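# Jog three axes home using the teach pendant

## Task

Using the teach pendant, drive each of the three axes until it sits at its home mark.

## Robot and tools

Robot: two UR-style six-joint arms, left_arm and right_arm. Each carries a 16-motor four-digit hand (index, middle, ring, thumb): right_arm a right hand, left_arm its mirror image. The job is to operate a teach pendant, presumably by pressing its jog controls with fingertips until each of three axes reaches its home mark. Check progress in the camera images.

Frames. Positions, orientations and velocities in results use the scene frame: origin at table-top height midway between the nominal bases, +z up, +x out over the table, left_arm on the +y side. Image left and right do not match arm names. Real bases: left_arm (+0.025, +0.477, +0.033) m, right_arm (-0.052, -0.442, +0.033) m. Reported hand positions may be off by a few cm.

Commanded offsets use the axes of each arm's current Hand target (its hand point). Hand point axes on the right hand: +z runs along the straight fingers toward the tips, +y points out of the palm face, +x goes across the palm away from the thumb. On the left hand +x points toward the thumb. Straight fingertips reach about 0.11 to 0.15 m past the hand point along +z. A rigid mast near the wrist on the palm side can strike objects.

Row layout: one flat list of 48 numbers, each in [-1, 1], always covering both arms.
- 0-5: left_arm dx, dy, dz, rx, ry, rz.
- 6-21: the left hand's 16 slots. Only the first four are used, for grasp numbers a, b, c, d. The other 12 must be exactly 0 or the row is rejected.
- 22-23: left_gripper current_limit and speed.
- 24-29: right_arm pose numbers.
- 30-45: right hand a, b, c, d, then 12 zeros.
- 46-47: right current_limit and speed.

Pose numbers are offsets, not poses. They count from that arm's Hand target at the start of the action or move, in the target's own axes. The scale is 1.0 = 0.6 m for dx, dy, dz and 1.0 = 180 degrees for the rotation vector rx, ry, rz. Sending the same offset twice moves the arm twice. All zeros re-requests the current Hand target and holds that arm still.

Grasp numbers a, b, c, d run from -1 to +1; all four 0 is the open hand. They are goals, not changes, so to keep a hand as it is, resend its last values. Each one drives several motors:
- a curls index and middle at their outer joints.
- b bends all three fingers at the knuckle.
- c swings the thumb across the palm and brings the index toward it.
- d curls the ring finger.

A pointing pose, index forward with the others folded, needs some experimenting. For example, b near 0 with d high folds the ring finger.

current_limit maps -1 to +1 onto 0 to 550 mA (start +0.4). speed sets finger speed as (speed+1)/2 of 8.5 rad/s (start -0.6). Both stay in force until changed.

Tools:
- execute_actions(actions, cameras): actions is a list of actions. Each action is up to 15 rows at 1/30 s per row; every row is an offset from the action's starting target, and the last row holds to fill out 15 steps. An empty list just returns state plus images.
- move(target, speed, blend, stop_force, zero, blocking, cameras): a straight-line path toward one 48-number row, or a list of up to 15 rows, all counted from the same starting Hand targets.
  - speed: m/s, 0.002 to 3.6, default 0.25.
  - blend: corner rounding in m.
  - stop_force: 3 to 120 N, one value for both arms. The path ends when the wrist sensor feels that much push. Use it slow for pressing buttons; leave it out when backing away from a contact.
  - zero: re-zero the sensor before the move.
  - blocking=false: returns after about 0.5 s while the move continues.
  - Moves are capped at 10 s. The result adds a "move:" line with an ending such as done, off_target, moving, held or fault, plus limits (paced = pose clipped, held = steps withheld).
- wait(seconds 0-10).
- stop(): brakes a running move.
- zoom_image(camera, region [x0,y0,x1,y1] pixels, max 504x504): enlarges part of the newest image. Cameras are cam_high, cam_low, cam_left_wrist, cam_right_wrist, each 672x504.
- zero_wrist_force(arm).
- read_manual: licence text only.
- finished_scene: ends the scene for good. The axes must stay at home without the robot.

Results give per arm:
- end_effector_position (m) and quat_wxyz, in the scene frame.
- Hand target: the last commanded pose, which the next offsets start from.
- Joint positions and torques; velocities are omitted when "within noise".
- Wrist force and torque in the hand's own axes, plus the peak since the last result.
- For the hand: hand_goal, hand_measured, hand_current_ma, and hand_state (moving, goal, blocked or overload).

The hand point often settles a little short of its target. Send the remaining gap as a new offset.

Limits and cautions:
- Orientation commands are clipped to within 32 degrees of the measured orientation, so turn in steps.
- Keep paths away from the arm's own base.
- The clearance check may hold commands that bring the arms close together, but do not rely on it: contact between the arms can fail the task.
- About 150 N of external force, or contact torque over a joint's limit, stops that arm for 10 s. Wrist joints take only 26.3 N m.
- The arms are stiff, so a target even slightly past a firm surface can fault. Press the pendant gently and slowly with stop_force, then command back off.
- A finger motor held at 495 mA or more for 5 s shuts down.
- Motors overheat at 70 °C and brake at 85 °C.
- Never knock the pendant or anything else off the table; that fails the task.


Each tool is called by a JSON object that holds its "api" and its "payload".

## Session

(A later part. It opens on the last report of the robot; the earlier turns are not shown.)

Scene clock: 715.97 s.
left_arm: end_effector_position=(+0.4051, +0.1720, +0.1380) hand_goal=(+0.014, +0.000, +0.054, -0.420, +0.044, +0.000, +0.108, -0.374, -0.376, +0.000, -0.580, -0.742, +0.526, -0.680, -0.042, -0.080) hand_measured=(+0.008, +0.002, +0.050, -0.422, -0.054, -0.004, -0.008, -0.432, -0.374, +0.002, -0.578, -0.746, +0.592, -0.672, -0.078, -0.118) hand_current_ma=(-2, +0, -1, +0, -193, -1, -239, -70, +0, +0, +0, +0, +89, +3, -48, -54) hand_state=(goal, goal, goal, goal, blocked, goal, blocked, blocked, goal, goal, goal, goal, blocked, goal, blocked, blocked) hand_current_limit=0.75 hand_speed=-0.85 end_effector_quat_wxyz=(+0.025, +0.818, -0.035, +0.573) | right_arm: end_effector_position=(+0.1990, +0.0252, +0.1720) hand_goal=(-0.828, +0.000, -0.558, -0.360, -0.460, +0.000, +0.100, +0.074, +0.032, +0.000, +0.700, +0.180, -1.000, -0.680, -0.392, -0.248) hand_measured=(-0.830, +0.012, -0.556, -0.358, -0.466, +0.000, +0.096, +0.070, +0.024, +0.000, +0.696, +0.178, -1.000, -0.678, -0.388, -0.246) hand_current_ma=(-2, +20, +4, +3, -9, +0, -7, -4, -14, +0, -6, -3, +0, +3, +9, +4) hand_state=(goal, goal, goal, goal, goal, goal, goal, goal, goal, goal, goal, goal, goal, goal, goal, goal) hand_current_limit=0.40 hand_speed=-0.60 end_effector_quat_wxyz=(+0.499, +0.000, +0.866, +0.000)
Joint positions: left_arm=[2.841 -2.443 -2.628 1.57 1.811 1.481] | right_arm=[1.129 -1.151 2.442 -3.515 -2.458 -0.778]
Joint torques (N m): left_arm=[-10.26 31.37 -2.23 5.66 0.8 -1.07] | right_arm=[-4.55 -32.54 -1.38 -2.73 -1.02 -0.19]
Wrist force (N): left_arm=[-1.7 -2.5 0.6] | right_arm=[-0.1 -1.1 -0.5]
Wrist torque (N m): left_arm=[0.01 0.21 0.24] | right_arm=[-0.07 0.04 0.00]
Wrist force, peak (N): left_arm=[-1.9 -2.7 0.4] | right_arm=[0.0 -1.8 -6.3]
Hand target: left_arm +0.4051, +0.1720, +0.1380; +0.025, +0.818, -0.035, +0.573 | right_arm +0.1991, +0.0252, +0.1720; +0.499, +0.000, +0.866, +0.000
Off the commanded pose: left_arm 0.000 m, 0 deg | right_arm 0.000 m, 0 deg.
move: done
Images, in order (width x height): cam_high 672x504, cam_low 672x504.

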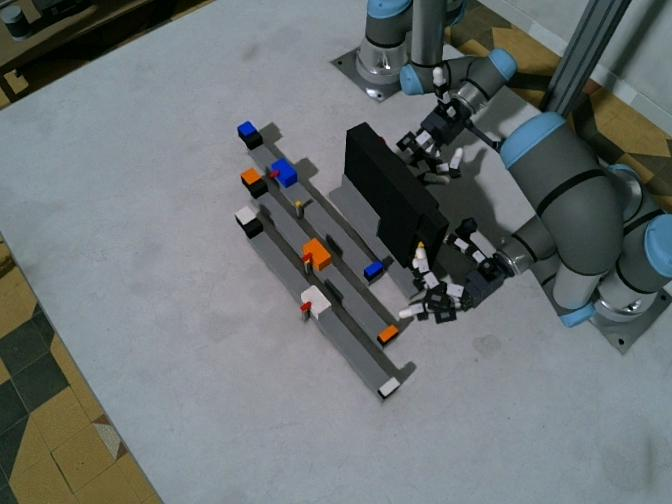

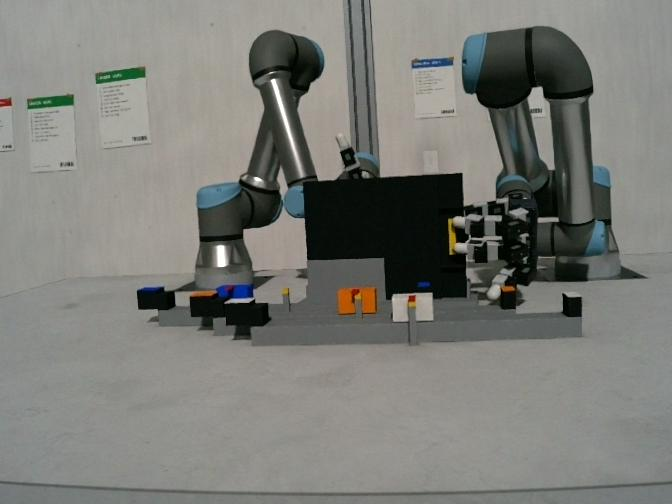

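{"api": "move", "payload": {"target": [0,0,0,0,0,0, 0.38,0.4,0.75,0,0,0,0,0,0,0,0,0,0,0,0,0, 0.75,-0.85, -0.00417,0,0.00722,0,0,0, 0.4,0.2,-0.65,0.8,0,0,0,0,0,0,0,0,0,0,0,0, 0.4,-0.6], "speed": 0.02, "cameras": []}}

{"api": "wait", "payload": {"seconds": 0.5, "cameras": []}}

{"api": "move", "payload": {"target": [0,0,0,0,0,0, 0.38,0.4,0.75,0,0,0,0,0,0,0,0,0,0,0,0,0, 0.75,-0.85, 0.00417,0,-0.00722,0,0,0, 0.4,0.2,-0.65,0.8,0,0,0,0,0,0,0,0,0,0,0,0, 0.4,-0.6], "speed": 0.03, "cameras": ["cam_low","cam_high"]}}

{"api": "zoom_image", "payload": {"camera": "cam_low", "region": [330, 270, 390, 330]}}

{"api": "zoom_image", "payload": {"camera": "cam_high", "region": [280, 230, 340, 290]}}

Scene clock: 723.20 s.
left_arm: end_effector_position=(+0.4051, +0.1720, +0.1380) hand_goal=(+0.014, +0.000, +0.054, -0.420, +0.044, +0.000, +0.108, -0.374, -0.376, +0.000, -0.580, -0.742, +0.526, -0.680, -0.042, -0.080) hand_measured=(+0.008, +0.002, +0.050, -0.422, -0.054, -0.004, -0.008, -0.432, -0.374, +0.002, -0.578, -0.746, +0.592, -0.672, -0.078, -0.118) hand_current_ma=(-2, +0, -1, +0, -193, -1, -239, -70, +0, +0, +0, +0, +89, +3, -48, -54) hand_state=(goal, goal, goal, goal, blocked, goal, blocked, blocked, goal, goal, goal, goal, blocked, goal, blocked, blocked) hand_current_limit=0.75 hand_speed=-0.85 end_effector_quat_wxyz=(+0.025, +0.818, -0.035, +0.573) | right_arm: end_effector_position=(+0.2041, +0.0252, +0.1720) hand_goal=(-0.828, +0.000, -0.558, -0.360, -0.460, +0.000, +0.100, +0.074, +0.032, +0.000, +0.700, +0.180, -1.000, -0.680, -0.392, -0.248) hand_measured=(-0.832, +0.014, -0.556, -0.354, -0.466, +0.000, +0.096, +0.070, +0.024, +0.000, +0.696, +0.178, -1.000, -0.678, -0.388, -0.246) hand_current_ma=(-5, +22, +4, +9, -9, +0, -7, -4, -14, +0, -6, -3, +0, +3, +9, +4) hand_state=(goal, goal, goal, goal, goal, goal, goal, goal, goal, goal, goal, goal, goal, goal, goal, goal) hand_current_limit=0.40 hand_speed=-0.60 end_effector_quat_wxyz=(+0.499, +0.000, +0.866, +0.000)
Joint positions: left_arm=[2.841 -2.443 -2.628 1.57 1.811 1.481] | right_arm=[1.116 -1.146 2.438 -3.528 -2.45 -0.794]
Joint torques (N m): left_arm=[-10.23 31.67 -2.87 5.65 0.79 -1.07] | right_arm=[2 -26.67 -14.4 -1.75 -1.58 1.2]
Wrist force (N): left_arm=[-2.1 -2.6 0.8] | right_arm=[1.3 -1.5 -6.0]
Wrist torque (N m): left_arm=[-0.03 0.27 0.20] | right_arm=[0.41 -0.03 0.13]
Wrist force, peak (N): left_arm=[-1.9 -2.9 0.7] | right_arm=[0.1 -1.9 -6.6]
Hand target: left_arm +0.4051, +0.1720, +0.1380; +0.025, +0.818, -0.035, +0.573 | right_arm +0.2041, +0.0252, +0.1720; +0.499, +0.000, +0.866, +0.000
Off the commanded pose: left_arm 0.000 m, 0 deg | right_arm 0.000 m, 0 deg.
move: done
No camera images: "cameras" was empty.

Scene clock: 723.70 s.
left_arm: end_effector_position=(+0.4051, +0.1720, +0.1380) hand_goal=(+0.014, +0.000, +0.054, -0.420, +0.044, +0.000, +0.108, -0.374, -0.376, +0.000, -0.580, -0.742, +0.526, -0.680, -0.042, -0.080) hand_measured=(+0.008, +0.002, +0.050, -0.422, -0.054, -0.004, -0.008, -0.432, -0.374, +0.002, -0.578, -0.746, +0.592, -0.672, -0.078, -0.118) hand_current_ma=(-2, +0, -1, +0, -193, -1, -239, -70, +0, +0, +0, +0, +89, +3, -48, -54) hand_state=(goal, goal, goal, goal, blocked, goal, blocked, blocked, goal, goal, goal, goal, blocked, goal, blocked, blocked) hand_current_limit=0.75 hand_speed=-0.85 end_effector_quat_wxyz=(+0.025, +0.818, -0.035, +0.573) | right_arm: end_effector_position=(+0.2041, +0.0252, +0.1720) hand_goal=(-0.828, +0.000, -0.558, -0.360, -0.460, +0.000, +0.100, +0.074, +0.032, +0.000, +0.700, +0.180, -1.000, -0.680, -0.392, -0.248) hand_measured=(-0.832, +0.014, -0.556, -0.354, -0.466, +0.000, +0.096, +0.070, +0.024, +0.000, +0.696, +0.178, -1.000, -0.678, -0.388, -0.246) hand_current_ma=(-5, +22, +4, +9, -9, +0, -7, -4, -14, +0, -6, -3, +0, +3, +9, +4) hand_state=(goal, goal, goal, goal, goal, goal, goal, goal, goal, goal, goal, goal, goal, goal, goal, goal) hand_current_limit=0.40 hand_speed=-0.60 end_effector_quat_wxyz=(+0.499, +0.000, +0.866, +0.000)
Joint positions: left_arm=[2.841 -2.443 -2.628 1.57 1.811 1.481] | right_arm=[1.116 -1.146 2.438 -3.528 -2.451 -0.793]
Joint torques (N m): left_arm=[-8.97 30.48 -3.26 5.51 0.8 -0.91] | right_arm=[5.86 -35.6 -4.98 -0.38 -2.31 2.5]
Wrist force (N): left_arm=[-1.7 -2.7 0.7] | right_arm=[1.4 -1.5 -5.9]
Wrist torque (N m): left_arm=[-0.04 0.21 0.24] | right_arm=[0.40 -0.06 0.13]
Wrist force, peak (N): left_arm=[-1.9 -2.7 0.7] | right_arm=[-0.3 -2.2 -6.7]
Hand target: left_arm +0.4051, +0.1720, +0.1380; +0.025, +0.818, -0.035, +0.573 | right_arm +0.2041, +0.0252, +0.1720; +0.499, +0.000, +0.866, +0.000
Off the commanded pose: left_arm 0.000 m, 0 deg | right_arm 0.000 m, 0 deg.
wait: 0.50 s; at rest by 0.17 s
No camera images: "cameras" was empty.

Scene clock: 724.40 s.
left_arm: end_effector_position=(+0.4051, +0.1720, +0.1380) hand_goal=(+0.014, +0.000, +0.054, -0.420, +0.044, +0.000, +0.108, -0.374, -0.376, +0.000, -0.580, -0.742, +0.526, -0.680, -0.042, -0.080) hand_measured=(+0.008, +0.002, +0.050, -0.422, -0.054, -0.004, -0.008, -0.432, -0.374, +0.002, -0.578, -0.746, +0.592, -0.672, -0.078, -0.118) hand_current_ma=(-2, +0, -1, +0, -193, -1, -239, -70, +0, +0, +0, +0, +89, +3, -48, -54) hand_state=(goal, goal, goal, goal, blocked, goal, blocked, blocked, goal, goal, goal, goal, blocked, goal, blocked, blocked) hand_current_limit=0.75 hand_speed=-0.85 end_effector_quat_wxyz=(+0.025, +0.818, -0.035, +0.573) | right_arm: end_effector_position=(+0.1990, +0.0252, +0.1720) hand_goal=(-0.828, +0.000, -0.558, -0.360, -0.460, +0.000, +0.100, +0.074, +0.032, +0.000, +0.700, +0.180, -1.000, -0.680, -0.392, -0.248) hand_measured=(-0.830, +0.012, -0.556, -0.358, -0.466, +0.000, +0.096, +0.070, +0.024, +0.000, +0.696, +0.178, -1.000, -0.678, -0.388, -0.246) hand_current_ma=(-2, +20, +4, +3, -9, +0, -7, -4, -14, +0, -6, -3, +0, +3, +9, +4) hand_state=(goal, goal, goal, goal, goal, goal, goal, goal, goal, goal, goal, goal, goal, goal, goal, goal) hand_current_limit=0.40 hand_speed=-0.60 end_effector_quat_wxyz=(+0.499, +0.000, +0.866, +0.000)
Joint positions: left_arm=[2.841 -2.443 -2.628 1.57 1.811 1.481] | right_arm=[1.129 -1.151 2.442 -3.515 -2.458 -0.778]
Joint torques (N m): left_arm=[-9.14 31.27 -2.37 5.56 0.88 -0.95] | right_arm=[-3.86 -33.52 -2.41 -2.64 -1.19 -0.2]
Wrist force (N): left_arm=[-0.3 -2.1 0.3] | right_arm=[-0.5 -1.0 -0.5]
Wrist torque (N m): left_arm=[0.00 0.22 0.23] | right_arm=[-0.06 0.07 -0.02]
Wrist force, peak (N): left_arm=[-1.9 -2.6 0.7] | right_arm=[-0.3 -1.8 -6.5]
Hand target: left_arm +0.4051, +0.1720, +0.1380; +0.025, +0.818, -0.035, +0.573 | right_arm +0.1991, +0.0252, +0.1720; +0.499, +0.000, +0.866, +0.000
Off the commanded pose: left_arm 0.000 m, 0 deg | right_arm 0.000 m, 0 deg.
move: done
Images, in order (width x height): cam_high 672x504, cam_low 672x504.

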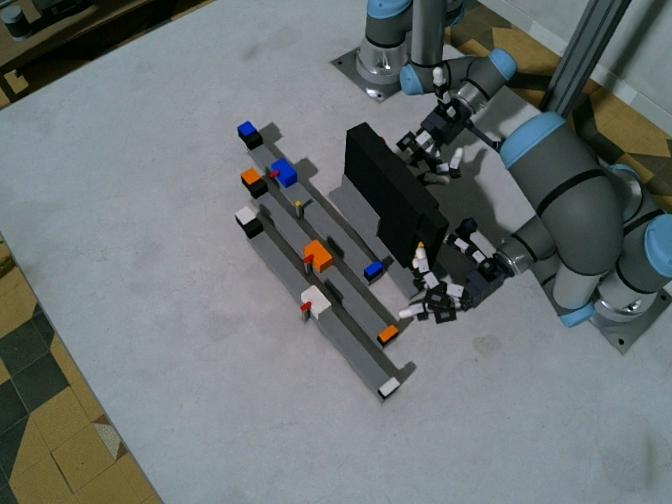

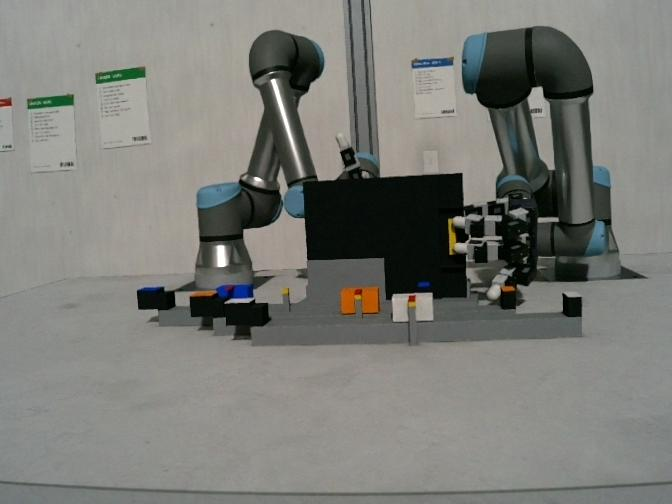

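Scaled by 8.400 from the camera's 672x504 image, which has a finer 960x720 frame.

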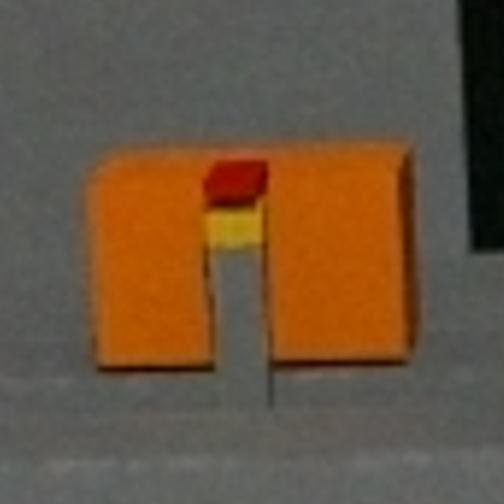

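Scaled by 8.400 from the camera's 672x504 image, which has a finer 960x720 frame.

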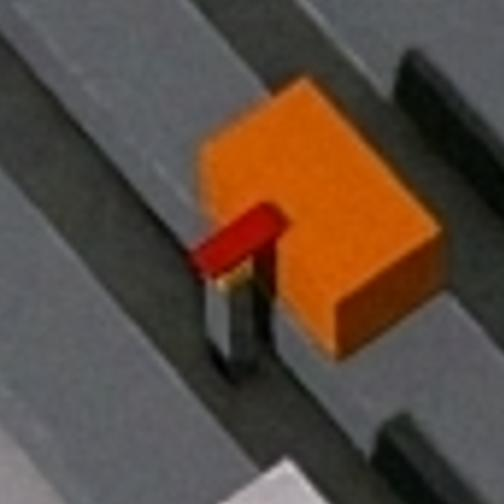

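{"api": "move", "payload": {"target": [[0,0,0,0,0,0, 0.38,0.4,0.75,0,0,0,0,0,0,0,0,0,0,0,0,0, 0.75,-0.85, 0.0283,0,-0.0491,0,0,0, 0.4,0.2,-0.65,0.8,0,0,0,0,0,0,0,0,0,0,0,0, 0.4,-0.6],[0,0,0,0,0,0, 0.38,0.4,0.75,0,0,0,0,0,0,0,0,0,0,0,0,0, 0.75,-0.85, 0.1017,-0.0203,-0.0262,-0.1203,0,-0.0694, 0.4,0.2,-0.65,0.8,0,0,0,0,0,0,0,0,0,0,0,0, 0.4,-0.6]], "speed": 0.1, "blend": [0.015,0], "cameras": ["cam_high","cam_right_wrist"]}}

{"api": "zoom_image", "payload": {"camera": "cam_right_wrist", "region": [280, 40, 480, 240]}}

Scene clock: 735.60 s.
left_arm: end_effector_position=(+0.4051, +0.1720, +0.1380) hand_goal=(+0.014, +0.000, +0.054, -0.420, +0.044, +0.000, +0.108, -0.374, -0.376, +0.000, -0.580, -0.742, +0.526, -0.680, -0.042, -0.080) hand_measured=(+0.008, +0.002, +0.050, -0.422, -0.054, -0.004, -0.008, -0.432, -0.374, +0.002, -0.578, -0.746, +0.592, -0.672, -0.078, -0.118) hand_current_ma=(-2, +0, -1, +0, -193, -1, -239, -70, +0, +0, +0, +0, +89, +3, -48, -54) hand_state=(goal, goal, goal, goal, blocked, goal, blocked, blocked, goal, goal, goal, goal, blocked, goal, blocked, blocked) hand_current_limit=0.75 hand_speed=-0.85 end_effector_quat_wxyz=(+0.025, +0.818, -0.035, +0.573) | right_arm: end_effector_position=(+0.1549, +0.0130, +0.1270) hand_goal=(-0.828, +0.000, -0.558, -0.360, -0.460, +0.000, +0.100, +0.074, +0.032, +0.000, +0.700, +0.180, -1.000, -0.680, -0.392, -0.248) hand_measured=(-0.830, +0.012, -0.556, -0.358, -0.466, +0.000, +0.096, +0.070, +0.024, +0.000, +0.696, +0.178, -1.000, -0.678, -0.388, -0.246) hand_current_ma=(-1, +19, +3, +3, -9, +0, -7, -4, -14, +0, -5, -3, +0, +3, +8, +4) hand_state=(goal, goal, goal, goal, goal, goal, goal, goal, goal, goal, goal, goal, goal, goal, goal, goal) hand_current_limit=0.40 hand_speed=-0.60 end_effector_quat_wxyz=(+0.487, -0.187, +0.846, +0.108)
Joint positions: left_arm=[2.841 -2.443 -2.628 1.57 1.811 1.481] | right_arm=[0.94 -0.892 2.615 -4.284 -1.987 -1.31]
Joint torques (N m): left_arm=[-9.78 31.48 -3.21 5.57 0.72 -0.93] | right_arm=[1.74 -36.95 -10.57 -2.6 0.37 1.19]
Wrist force (N): left_arm=[-0.3 -2.2 0.0] | right_arm=[-0.4 -1.0 -0.1]
Wrist torque (N m): left_arm=[0.00 0.19 0.24] | right_arm=[-0.05 0.03 -0.03]
Wrist force, peak (N): left_arm=[-1.9 -2.9 0.5] | right_arm=[-0.2 -1.2 -0.9]
Hand target: left_arm +0.4051, +0.1720, +0.1380; +0.025, +0.818, -0.035, +0.573 | right_arm +0.1549, +0.0130, +0.1271; +0.487, -0.187, +0.846, +0.109
Off the commanded pose: left_arm 0.000 m, 0 deg | right_arm 0.000 m, 0 deg.
move: done
camera_calibration:
cam_right_wrist: T_world_to_cam=[[0.0809092, 0.743521, 0.6638, -0.0708232], [-0.193211, -0.641651, 0.742262, -0.108561], [0.977816, -0.188309, 0.0917407, -0.0385613], [0, 0, 0, 1]] pos_world=[0.022461, -0.0242612, 0.131131]
Images, in order (width x height): cam_high 672x504, cam_right_wrist 672x504.

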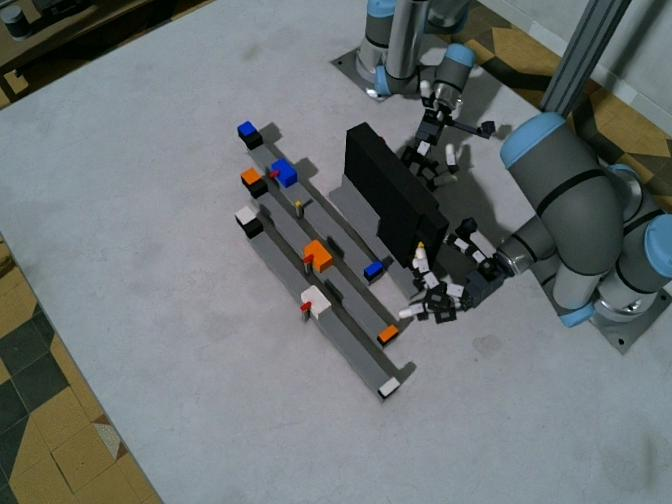

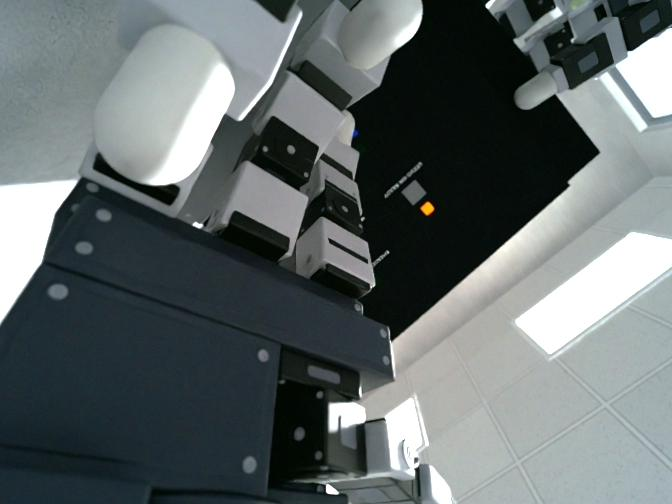

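Scaled by 2.520 from the camera's 672x504 image, which has a finer 960x720 frame.

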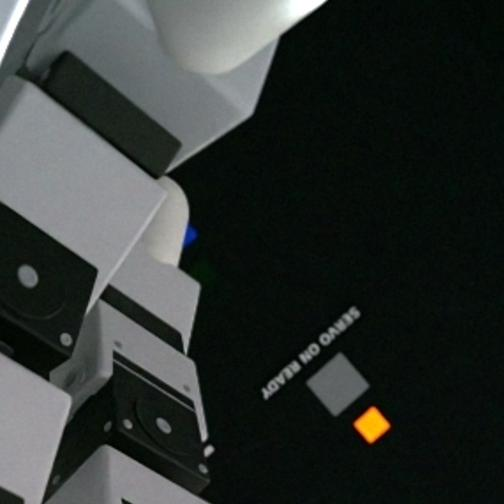

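{"api": "move", "payload": {"target": [0,0,0,0,0,0, 0.38,0.4,0.75,0,0,0,0,0,0,0,0,0,0,0,0,0, 0.75,-0.85, -0.0412,-0.0347,0.0638,0,0,0, 0.4,0.2,-0.65,0.8,0,0,0,0,0,0,0,0,0,0,0,0, 0.4,-0.6], "speed": 0.01, "stop_force": 3, "cameras": ["cam_right_wrist"]}}

{"api": "zoom_image", "payload": {"camera": "cam_right_wrist", "region": [300, 60, 460, 220]}}

Scene clock: 745.20 s.
left_arm: end_effector_position=(+0.4051, +0.1720, +0.1380) hand_goal=(+0.014, +0.000, +0.054, -0.420, +0.044, +0.000, +0.108, -0.374, -0.376, +0.000, -0.580, -0.742, +0.526, -0.680, -0.042, -0.080) hand_measured=(+0.008, +0.002, +0.050, -0.422, -0.054, -0.004, -0.008, -0.432, -0.374, +0.002, -0.578, -0.746, +0.592, -0.672, -0.078, -0.118) hand_current_ma=(-2, +0, -1, +0, -193, -1, -239, -70, +0, +0, +0, +0, +89, +3, -48, -54) hand_state=(goal, goal, goal, goal, blocked, goal, blocked, blocked, goal, goal, goal, goal, blocked, goal, blocked, blocked) hand_current_limit=0.75 hand_speed=-0.85 end_effector_quat_wxyz=(+0.025, +0.818, -0.035, +0.573) | right_arm: end_effector_position=(+0.1877, +0.0133, +0.1285) hand_goal=(-0.828, +0.000, -0.558, -0.360, -0.460, +0.000, +0.100, +0.074, +0.032, +0.000, +0.700, +0.180, -1.000, -0.680, -0.392, -0.248) hand_measured=(-0.828, +0.014, -0.556, -0.356, -0.466, +0.000, +0.096, +0.070, +0.024, +0.000, +0.696, +0.178, -1.000, -0.678, -0.388, -0.246) hand_current_ma=(-1, +22, +3, +4, -9, +0, -7, -4, -14, +0, -5, -3, +0, +3, +8, +4) hand_state=(goal, goal, goal, goal, goal, goal, goal, goal, goal, goal, goal, goal, goal, goal, goal, goal) hand_current_limit=0.40 hand_speed=-0.60 end_effector_quat_wxyz=(+0.487, -0.187, +0.846, +0.109)
Joint positions: left_arm=[2.841 -2.443 -2.628 1.57 1.811 1.481] | right_arm=[0.846 -0.9 2.589 -4.271 -1.908 -1.365]
Joint torques (N m): left_arm=[-9.58 30.9 -3.56 5.61 0.57 -0.83] | right_arm=[6.1 -21.28 9.02 -4.64 -0.45 2.63]
Wrist force (N): left_arm=[-1.8 -2.5 0.7] | right_arm=[1.3 -0.6 -3.8]
Wrist torque (N m): left_arm=[-0.01 0.23 0.23] | right_arm=[0.30 -0.05 0.09]
Wrist force, peak (N): left_arm=[-2.1 -2.8 0.4] | right_arm=[0.5 -0.8 -5.0]
Hand target: left_arm +0.4051, +0.1720, +0.1380; +0.025, +0.818, -0.035, +0.573 | right_arm +0.1877, +0.0133, +0.1285; +0.487, -0.187, +0.846, +0.109 (not the last commanded pose)
Off the commanded pose: left_arm 0.000 m, 0 deg | right_arm 0.017 m, 0 deg.
move: contact (right_arm)
camera_calibration:
cam_right_wrist: T_world_to_cam=[[0.0806443, 0.743381, 0.663989, -0.0747095], [-0.193179, -0.641871, 0.742081, -0.103127], [0.977844, -0.188113, 0.0918425, -0.0707257], [0, 0, 0, 1]] pos_world=[0.0552616, -0.023961, 0.13263]
Images, in order (width x height): cam_right_wrist 672x504.

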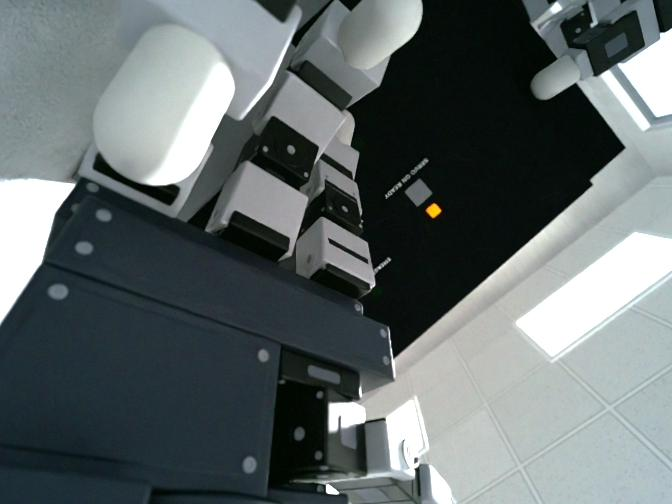

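Scaled by 3.150 from the camera's 672x504 image, which has a finer 960x720 frame.

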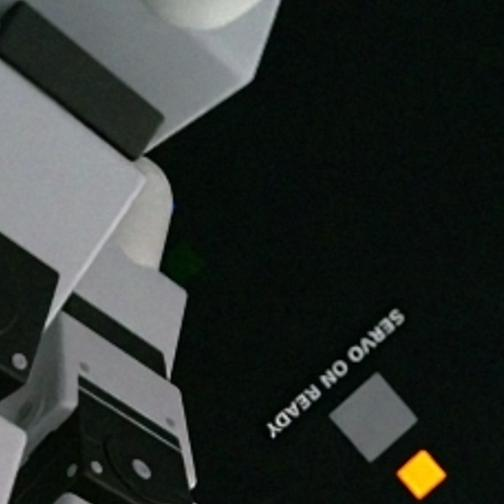

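{"api": "move", "payload": {"target": [[0,0,0,0,0,0, 0.38,0.4,0.75,0,0,0,0,0,0,0,0,0,0,0,0,0, 0.75,-0.85, -0.00166,-0.00155,0.00288,0,0,0, 0.4,0.2,-0.65,0.8,0,0,0,0,0,0,0,0,0,0,0,0, 0.4,-0.6],[0,0,0,0,0,0, 0.38,0.4,0.75,0,0,0,0,0,0,0,0,0,0,0,0,0, 0.75,-0.85, 0.0151,0.0141,-0.0262,0,0,0, 0.4,0.2,-0.65,0.8,0,0,0,0,0,0,0,0,0,0,0,0, 0.4,-0.6]], "speed": 0.02, "cameras": ["cam_right_wrist"]}}

{"api": "zoom_image", "payload": {"camera": "cam_right_wrist", "region": [300, 60, 460, 220]}}

Scene clock: 750.37 s.
left_arm: end_effector_position=(+0.4051, +0.1720, +0.1380) hand_goal=(+0.014, +0.000, +0.054, -0.420, +0.044, +0.000, +0.108, -0.374, -0.376, +0.000, -0.580, -0.742, +0.526, -0.680, -0.042, -0.080) hand_measured=(+0.008, +0.002, +0.050, -0.422, -0.054, -0.004, -0.008, -0.432, -0.374, +0.002, -0.578, -0.746, +0.592, -0.672, -0.078, -0.118) hand_current_ma=(-2, +0, -1, +0, -193, -1, -239, -70, +0, +0, +0, +0, +89, +3, -48, -54) hand_state=(goal, goal, goal, goal, blocked, goal, blocked, blocked, goal, goal, goal, goal, blocked, goal, blocked, blocked) hand_current_limit=0.75 hand_speed=-0.85 end_effector_quat_wxyz=(+0.025, +0.818, -0.035, +0.573) | right_arm: end_effector_position=(+0.1676, +0.0132, +0.1286) hand_goal=(-0.828, +0.000, -0.558, -0.360, -0.460, +0.000, +0.100, +0.074, +0.032, +0.000, +0.700, +0.180, -1.000, -0.680, -0.392, -0.248) hand_measured=(-0.830, +0.012, -0.556, -0.358, -0.466, +0.000, +0.096, +0.070, +0.024, +0.000, +0.696, +0.178, -1.000, -0.678, -0.388, -0.246) hand_current_ma=(-1, +20, +4, +3, -9, +0, -7, -4, -14, +0, -5, -3, +0, +3, +8, +4) hand_state=(goal, goal, goal, goal, goal, goal, goal, goal, goal, goal, goal, goal, goal, goal, goal, goal) hand_current_limit=0.40 hand_speed=-0.60 end_effector_quat_wxyz=(+0.487, -0.187, +0.846, +0.109)
Joint positions: left_arm=[2.841 -2.443 -2.628 1.57 1.811 1.481] | right_arm=[0.903 -0.9 2.606 -4.277 -1.956 -1.332]
Joint torques (N m): left_arm=[-10.84 30.23 -4.01 5.57 0.7 -0.94] | right_arm=[-10.35 -23.62 -0.32 -4.03 1.04 -1.22]
Wrist force (N): left_arm=[-1.9 -2.6 0.5] | right_arm=[0.1 -1.1 -0.2]
Wrist torque (N m): left_arm=[0.00 0.24 0.22] | right_arm=[-0.05 -0.01 0.00]
Wrist force, peak (N): left_arm=[-1.8 -3.0 0.5] | right_arm=[1.1 -1.6 -16.1]
Hand target: left_arm +0.4051, +0.1720, +0.1380; +0.025, +0.818, -0.035, +0.573 | right_arm +0.1677, +0.0133, +0.1286; +0.487, -0.187, +0.846, +0.109
Off the commanded pose: left_arm 0.000 m, 0 deg | right_arm 0.000 m, 0 deg.
move: done
camera_calibration:
cam_right_wrist: T_world_to_cam=[[0.080782, 0.743354, 0.664002, -0.0730956], [-0.193169, -0.641873, 0.742082, -0.10701], [0.977834, -0.188212, 0.0917416, -0.0510594], [0, 0, 0, 1]] pos_world=[0.0351613, -0.023961, 0.13263]
Images, in order (width x height): cam_right_wrist 672x504.

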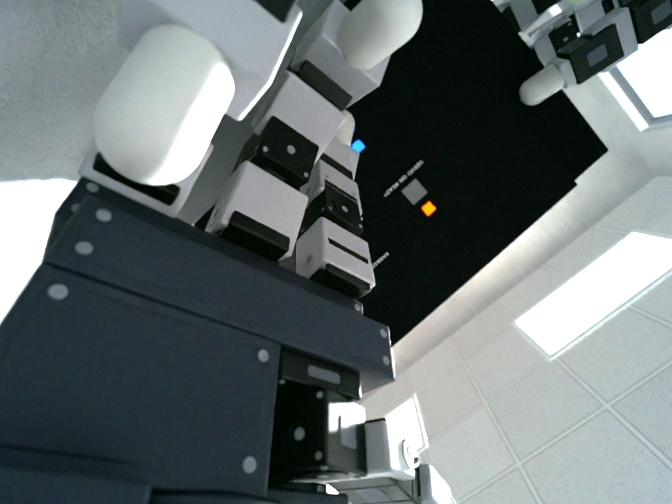

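Scaled by 3.150 from the camera's 672x504 image, which has a finer 960x720 frame.

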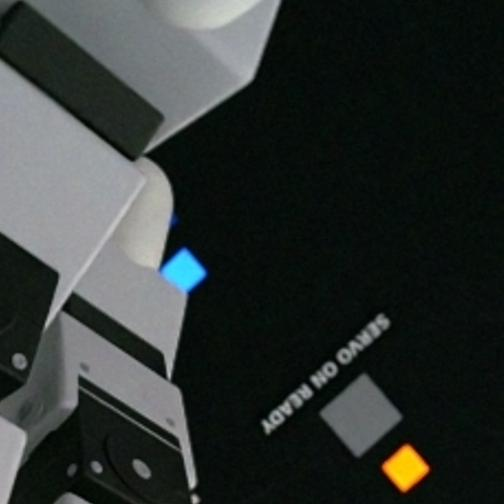

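{"api": "move", "payload": {"target": [[0,0,0,0,0,0, 0.38,0.4,0.75,0,0,0,0,0,0,0,0,0,0,0,0,0, 0.75,-0.85, -0.0667,0.0085,-0.029,0.1203,0,0.0694, 0.4,0.2,-0.65,0.8,0,0,0,0,0,0,0,0,0,0,0,0, 0.4,-0.6],[0,0,0,0,0,0, 0.38,0.4,0.75,0,0,0,0,0,0,0,0,0,0,0,0,0, 0.75,-0.85, -0.0872,-0.0007,0.0062,0.1203,0,0.0694, 0.4,0.2,-0.65,0.8,0,0,0,0,0,0,0,0,0,0,0,0, 0.4,-0.6]], "speed": 0.08, "blend": [0.01,0], "cameras": ["cam_right_wrist","cam_low"]}}

{"api": "zoom_image", "payload": {"camera": "cam_low", "region": [200, 260, 300, 330]}}

{"api": "zoom_image", "payload": {"camera": "cam_right_wrist", "region": [300, 60, 460, 220]}}

Scene clock: 761.00 s.
left_arm: end_effector_position=(+0.4051, +0.1720, +0.1380) hand_goal=(+0.014, +0.000, +0.054, -0.420, +0.044, +0.000, +0.108, -0.374, -0.376, +0.000, -0.580, -0.742, +0.526, -0.680, -0.042, -0.080) hand_measured=(+0.008, +0.002, +0.050, -0.422, -0.054, -0.004, -0.008, -0.432, -0.374, +0.002, -0.578, -0.746, +0.592, -0.672, -0.078, -0.118) hand_current_ma=(-2, +0, -1, +0, -193, -1, -239, -70, +0, +0, +0, +0, +89, +3, -48, -54) hand_state=(goal, goal, goal, goal, blocked, goal, blocked, blocked, goal, goal, goal, goal, blocked, goal, blocked, blocked) hand_current_limit=0.75 hand_speed=-0.85 end_effector_quat_wxyz=(+0.025, +0.818, -0.035, +0.573) | right_arm: end_effector_position=(+0.1946, +0.0253, +0.1720) hand_goal=(-0.828, +0.000, -0.558, -0.360, -0.460, +0.000, +0.100, +0.074, +0.032, +0.000, +0.700, +0.180, -1.000, -0.680, -0.392, -0.248) hand_measured=(-0.828, +0.012, -0.556, -0.358, -0.466, +0.000, +0.096, +0.070, +0.024, +0.000, +0.696, +0.178, -1.000, -0.678, -0.388, -0.246) hand_current_ma=(-1, +20, +3, +3, -9, +0, -7, -4, -14, +0, -5, -3, +0, +3, +8, +4) hand_state=(goal, goal, goal, goal, goal, goal, goal, goal, goal, goal, goal, goal, goal, goal, goal, goal) hand_current_limit=0.40 hand_speed=-0.60 end_effector_quat_wxyz=(+0.499, +0.000, +0.866, +0.000)
Joint positions: left_arm=[2.841 -2.443 -2.628 1.57 1.811 1.481] | right_arm=[1.14 -1.155 2.444 -3.502 -2.465 -0.764]
Joint torques (N m): left_arm=[-9.98 29.14 -3.16 5.56 0.62 -0.77] | right_arm=[-1.32 -37.31 2.69 -1.41 -2.06 1.27]
Wrist force (N): left_arm=[-0.6 -2.2 0.1] | right_arm=[-0.4 -0.9 -0.2]
Wrist torque (N m): left_arm=[0.01 0.22 0.24] | right_arm=[-0.07 0.06 -0.02]
Wrist force, peak (N): left_arm=[-2.0 -2.8 0.7] | right_arm=[-0.5 -1.7 -0.9]
Hand target: left_arm +0.4051, +0.1720, +0.1380; +0.025, +0.818, -0.035, +0.573 | right_arm +0.1946, +0.0253, +0.1720; +0.499, +0.000, +0.866, +0.000
Off the commanded pose: left_arm 0.000 m, 0 deg | right_arm 0.000 m, 0 deg.
move: done
camera_calibration:
cam_right_wrist: T_world_to_cam=[[0.387519, 0.640198, 0.663306, -0.170019], [-0.445988, -0.499524, 0.742678, -0.0808603], [0.806798, -0.583629, 0.0919459, -0.0359452], [0, 0, 0, 1]] pos_world=[0.0588234, 0.0474755, 0.176133]
Images, in order (width x height): cam_low 672x504, cam_right_wrist 672x504.

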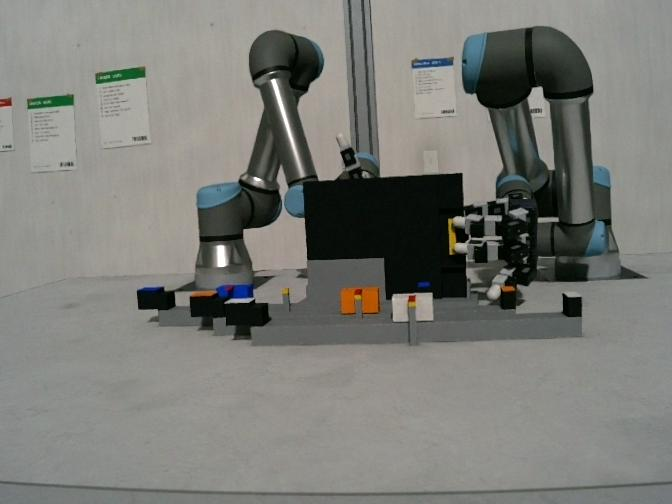

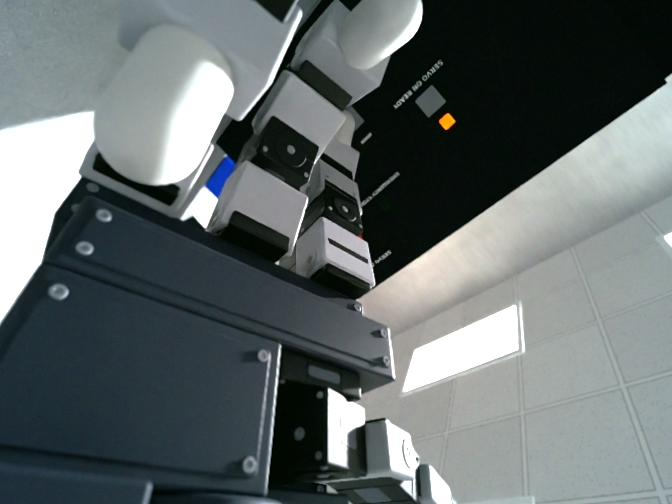

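Scaled by 5.040 from the camera's 672x504 image, which has a finer 960x720 frame.

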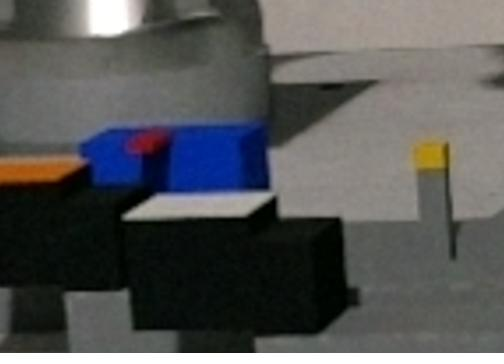

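Scaled by 3.150 from the camera's 672x504 image, which has a finer 960x720 frame.

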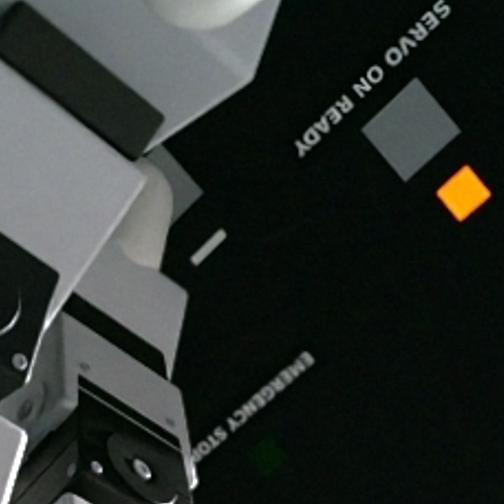

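{"api": "move", "payload": {"target": [0,0,0,0,0,0, 0.38,0.4,0.75,0,0,0,0,0,0,0,0,0,0,0,0,0, 0.75,-0.85, -0.00792,0,0.01372,0,0,0, 0.4,0.2,-0.65,0.8,0,0,0,0,0,0,0,0,0,0,0,0, 0.4,-0.6], "speed": 0.02, "cameras": []}}

{"api": "wait", "payload": {"seconds": 10, "cameras": ["cam_low"]}}

{"api": "move", "payload": {"target": [0,0,0,0,0,0, 0.38,0.4,0.75,0,0,0,0,0,0,0,0,0,0,0,0,0, 0.75,-0.85, 0.00417,0,-0.00722,0,0,0, 0.4,0.2,-0.65,0.8,0,0,0,0,0,0,0,0,0,0,0,0, 0.4,-0.6], "speed": 0.03, "cameras": ["cam_low","cam_high"]}}

{"api": "zoom_image", "payload": {"camera": "cam_low", "region": [240, 265, 320, 325]}}

{"api": "zoom_image", "payload": {"camera": "cam_high", "region": [260, 150, 330, 220]}}

Scene clock: 767.20 s.
left_arm: end_effector_position=(+0.4051, +0.1720, +0.1380) hand_goal=(+0.014, +0.000, +0.054, -0.420, +0.044, +0.000, +0.108, -0.374, -0.376, +0.000, -0.580, -0.742, +0.526, -0.680, -0.042, -0.080) hand_measured=(+0.008, +0.002, +0.050, -0.422, -0.054, -0.004, -0.008, -0.432, -0.374, +0.002, -0.578, -0.746, +0.592, -0.672, -0.078, -0.118) hand_current_ma=(-2, +0, -1, +0, -193, -1, -239, -70, +0, +0, +0, +0, +89, +3, -48, -54) hand_state=(goal, goal, goal, goal, blocked, goal, blocked, blocked, goal, goal, goal, goal, blocked, goal, blocked, blocked) hand_current_limit=0.75 hand_speed=-0.85 end_effector_quat_wxyz=(+0.025, +0.818, -0.035, +0.573) | right_arm: end_effector_position=(+0.2042, +0.0253, +0.1720) hand_goal=(-0.828, +0.000, -0.558, -0.360, -0.460, +0.000, +0.100, +0.074, +0.032, +0.000, +0.700, +0.180, -1.000, -0.680, -0.392, -0.248) hand_measured=(-0.830, +0.014, -0.556, -0.354, -0.466, +0.000, +0.096, +0.070, +0.024, +0.000, +0.696, +0.178, -1.000, -0.678, -0.388, -0.246) hand_current_ma=(-4, +22, +3, +10, -9, +0, -7, -4, -14, +0, -5, -3, +0, +3, +8, +4) hand_state=(goal, goal, goal, goal, goal, goal, goal, goal, goal, goal, goal, goal, goal, goal, goal, goal) hand_current_limit=0.40 hand_speed=-0.60 end_effector_quat_wxyz=(+0.499, +0.000, +0.866, +0.000)
Joint positions: left_arm=[2.841 -2.443 -2.628 1.57 1.811 1.481] | right_arm=[1.116 -1.146 2.438 -3.528 -2.45 -0.794]
Joint torques (N m): left_arm=[-9.54 29.51 -5.05 5.71 0.8 -0.81] | right_arm=[5.88 -32.22 -8.67 -0.62 -2.33 2.28]
Wrist force (N): left_arm=[-0.9 -2.2 0.5] | right_arm=[0.3 -1.5 -6.5]
Wrist torque (N m): left_arm=[0.00 0.23 0.23] | right_arm=[0.46 -0.02 0.11]
Wrist force, peak (N): left_arm=[-1.5 -3.0 0.6] | right_arm=[-0.2 -2.0 -7.5]
Hand target: left_arm +0.4051, +0.1720, +0.1380; +0.025, +0.818, -0.035, +0.573 | right_arm +0.2041, +0.0253, +0.1720; +0.499, +0.000, +0.866, +0.000
Off the commanded pose: left_arm 0.000 m, 0 deg | right_arm 0.000 m, 0 deg.
move: done
No camera images: "cameras" was empty.

Scene clock: 777.20 s.
left_arm: end_effector_position=(+0.4051, +0.1720, +0.1380) hand_goal=(+0.014, +0.000, +0.054, -0.420, +0.044, +0.000, +0.108, -0.374, -0.376, +0.000, -0.580, -0.742, +0.526, -0.680, -0.042, -0.080) hand_measured=(+0.008, +0.002, +0.050, -0.422, -0.054, -0.004, -0.008, -0.432, -0.374, +0.002, -0.578, -0.746, +0.592, -0.672, -0.078, -0.118) hand_current_ma=(-2, +0, -1, +0, -193, -1, -239, -70, +0, +0, +0, +0, +89, +3, -48, -54) hand_state=(goal, goal, goal, goal, blocked, goal, blocked, blocked, goal, goal, goal, goal, blocked, goal, blocked, blocked) hand_current_limit=0.75 hand_speed=-0.85 end_effector_quat_wxyz=(+0.025, +0.818, -0.035, +0.573) | right_arm: end_effector_position=(+0.2041, +0.0253, +0.1720) hand_goal=(-0.828, +0.000, -0.558, -0.360, -0.460, +0.000, +0.100, +0.074, +0.032, +0.000, +0.700, +0.180, -1.000, -0.680, -0.392, -0.248) hand_measured=(-0.832, +0.014, -0.556, -0.354, -0.466, +0.000, +0.096, +0.070, +0.024, +0.000, +0.696, +0.178, -1.000, -0.678, -0.388, -0.246) hand_current_ma=(-4, +22, +3, +11, -9, +0, -7, -4, -14, +0, -5, -3, +0, +3, +8, +4) hand_state=(goal, goal, goal, goal, goal, goal, goal, goal, goal, goal, goal, goal, goal, goal, goal, goal) hand_current_limit=0.40 hand_speed=-0.60 end_effector_quat_wxyz=(+0.499, +0.000, +0.866, +0.000)
Joint positions: left_arm=[2.841 -2.443 -2.628 1.57 1.811 1.481] | right_arm=[1.116 -1.146 2.438 -3.528 -2.451 -0.793]
Joint torques (N m): left_arm=[-9.86 28.64 -4.38 5.64 0.89 -0.76] | right_arm=[5.16 -36.81 2.74 -2.41 -2.22 2.17]
Wrist force (N): left_arm=[-1.1 -2.4 0.2] | right_arm=[0.5 -1.7 -6.2]
Wrist torque (N m): left_arm=[0.00 0.22 0.24] | right_arm=[0.39 -0.02 0.08]
Wrist force, peak (N): left_arm=[-2.0 -2.8 0.9] | right_arm=[-0.3 -1.9 -7.1]
Hand target: left_arm +0.4051, +0.1720, +0.1380; +0.025, +0.818, -0.035, +0.573 | right_arm +0.2041, +0.0253, +0.1720; +0.499, +0.000, +0.866, +0.000
Off the commanded pose: left_arm 0.000 m, 0 deg | right_arm 0.000 m, 0 deg.
wait: 10.00 s; at rest by 0.17 s
Images, in order (width x height): cam_low 672x504.

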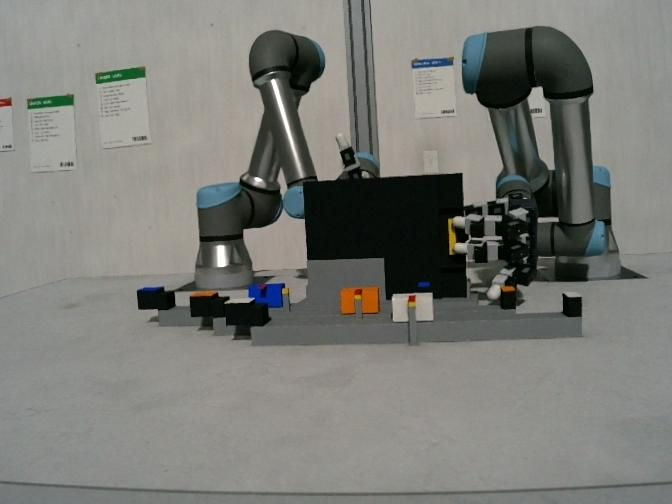

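Scene clock: 777.90 s.
left_arm: end_effector_position=(+0.4051, +0.1720, +0.1380) hand_goal=(+0.014, +0.000, +0.054, -0.420, +0.044, +0.000, +0.108, -0.374, -0.376, +0.000, -0.580, -0.742, +0.526, -0.680, -0.042, -0.080) hand_measured=(+0.008, +0.002, +0.050, -0.422, -0.054, -0.004, -0.008, -0.432, -0.374, +0.002, -0.578, -0.746, +0.592, -0.672, -0.078, -0.118) hand_current_ma=(-2, +0, -1, +0, -193, -1, -239, -70, +0, +0, +0, +0, +89, +3, -48, -54) hand_state=(goal, goal, goal, goal, blocked, goal, blocked, blocked, goal, goal, goal, goal, blocked, goal, blocked, blocked) hand_current_limit=0.75 hand_speed=-0.85 end_effector_quat_wxyz=(+0.025, +0.818, -0.035, +0.573) | right_arm: end_effector_position=(+0.1990, +0.0252, +0.1720) hand_goal=(-0.828, +0.000, -0.558, -0.360, -0.460, +0.000, +0.100, +0.074, +0.032, +0.000, +0.700, +0.180, -1.000, -0.680, -0.392, -0.248) hand_measured=(-0.830, +0.012, -0.556, -0.358, -0.466, +0.000, +0.096, +0.070, +0.024, +0.000, +0.696, +0.178, -1.000, -0.678, -0.388, -0.246) hand_current_ma=(-2, +20, +3, +3, -9, +0, -7, -4, -14, +0, -5, -3, +0, +3, +8, +4) hand_state=(goal, goal, goal, goal, goal, goal, goal, goal, goal, goal, goal, goal, goal, goal, goal, goal) hand_current_limit=0.40 hand_speed=-0.60 end_effector_quat_wxyz=(+0.499, +0.000, +0.866, +0.000)
Joint positions: left_arm=[2.841 -2.443 -2.628 1.57 1.811 1.481] | right_arm=[1.129 -1.151 2.442 -3.515 -2.458 -0.778]
Joint torques (N m): left_arm=[-10.1 29.05 -5.29 5.63 0.85 -0.66] | right_arm=[-4.36 -33.07 -1.93 -2.71 -1.16 -0.13]
Wrist force (N): left_arm=[-0.6 -2.2 0.5] | right_arm=[-0.4 -1.2 -0.5]
Wrist torque (N m): left_arm=[-0.02 0.22 0.23] | right_arm=[-0.08 0.06 -0.01]
Wrist force, peak (N): left_arm=[-2.0 -2.6 0.6] | right_arm=[0.1 -1.8 -6.6]
Hand target: left_arm +0.4051, +0.1720, +0.1380; +0.025, +0.818, -0.035, +0.573 | right_arm +0.1991, +0.0253, +0.1720; +0.499, +0.000, +0.866, +0.000
Off the commanded pose: left_arm 0.000 m, 0 deg | right_arm 0.000 m, 0 deg.
move: done
Images, in order (width x height): cam_high 672x504, cam_low 672x504.

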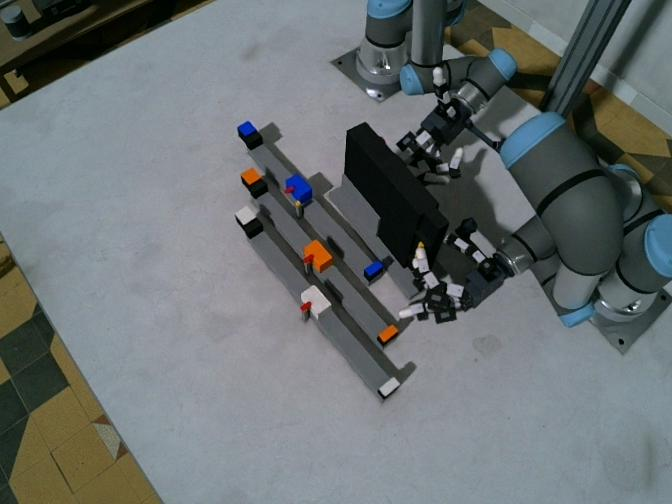

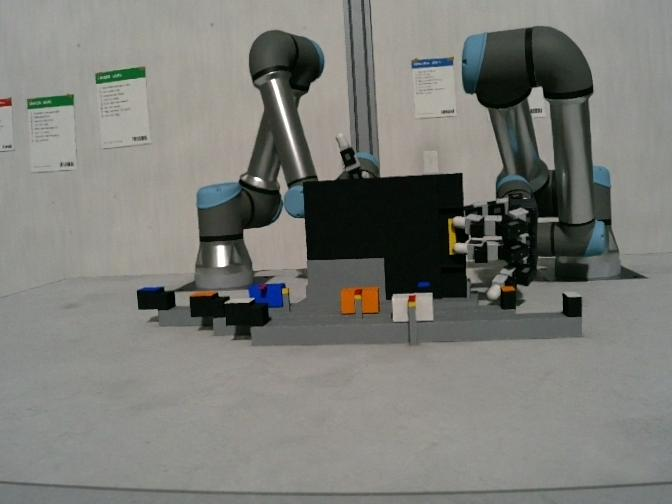

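Scaled by 6.300 from the camera's 672x504 image, which has a finer 960x720 frame.

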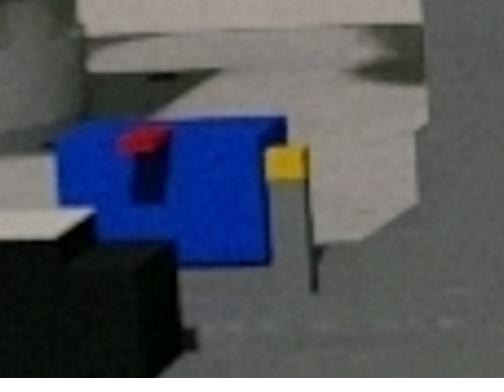

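Scaled by 7.200 from the camera's 672x504 image, which has a finer 960x720 frame.

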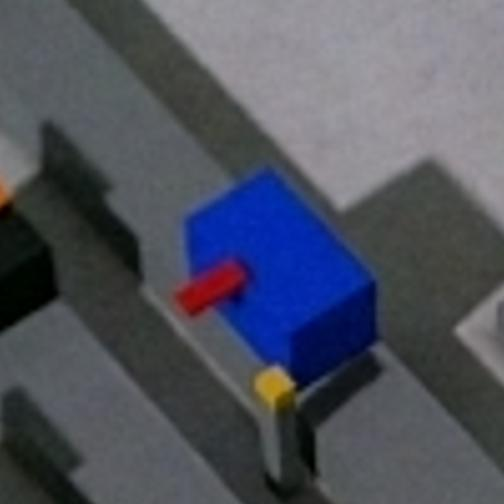

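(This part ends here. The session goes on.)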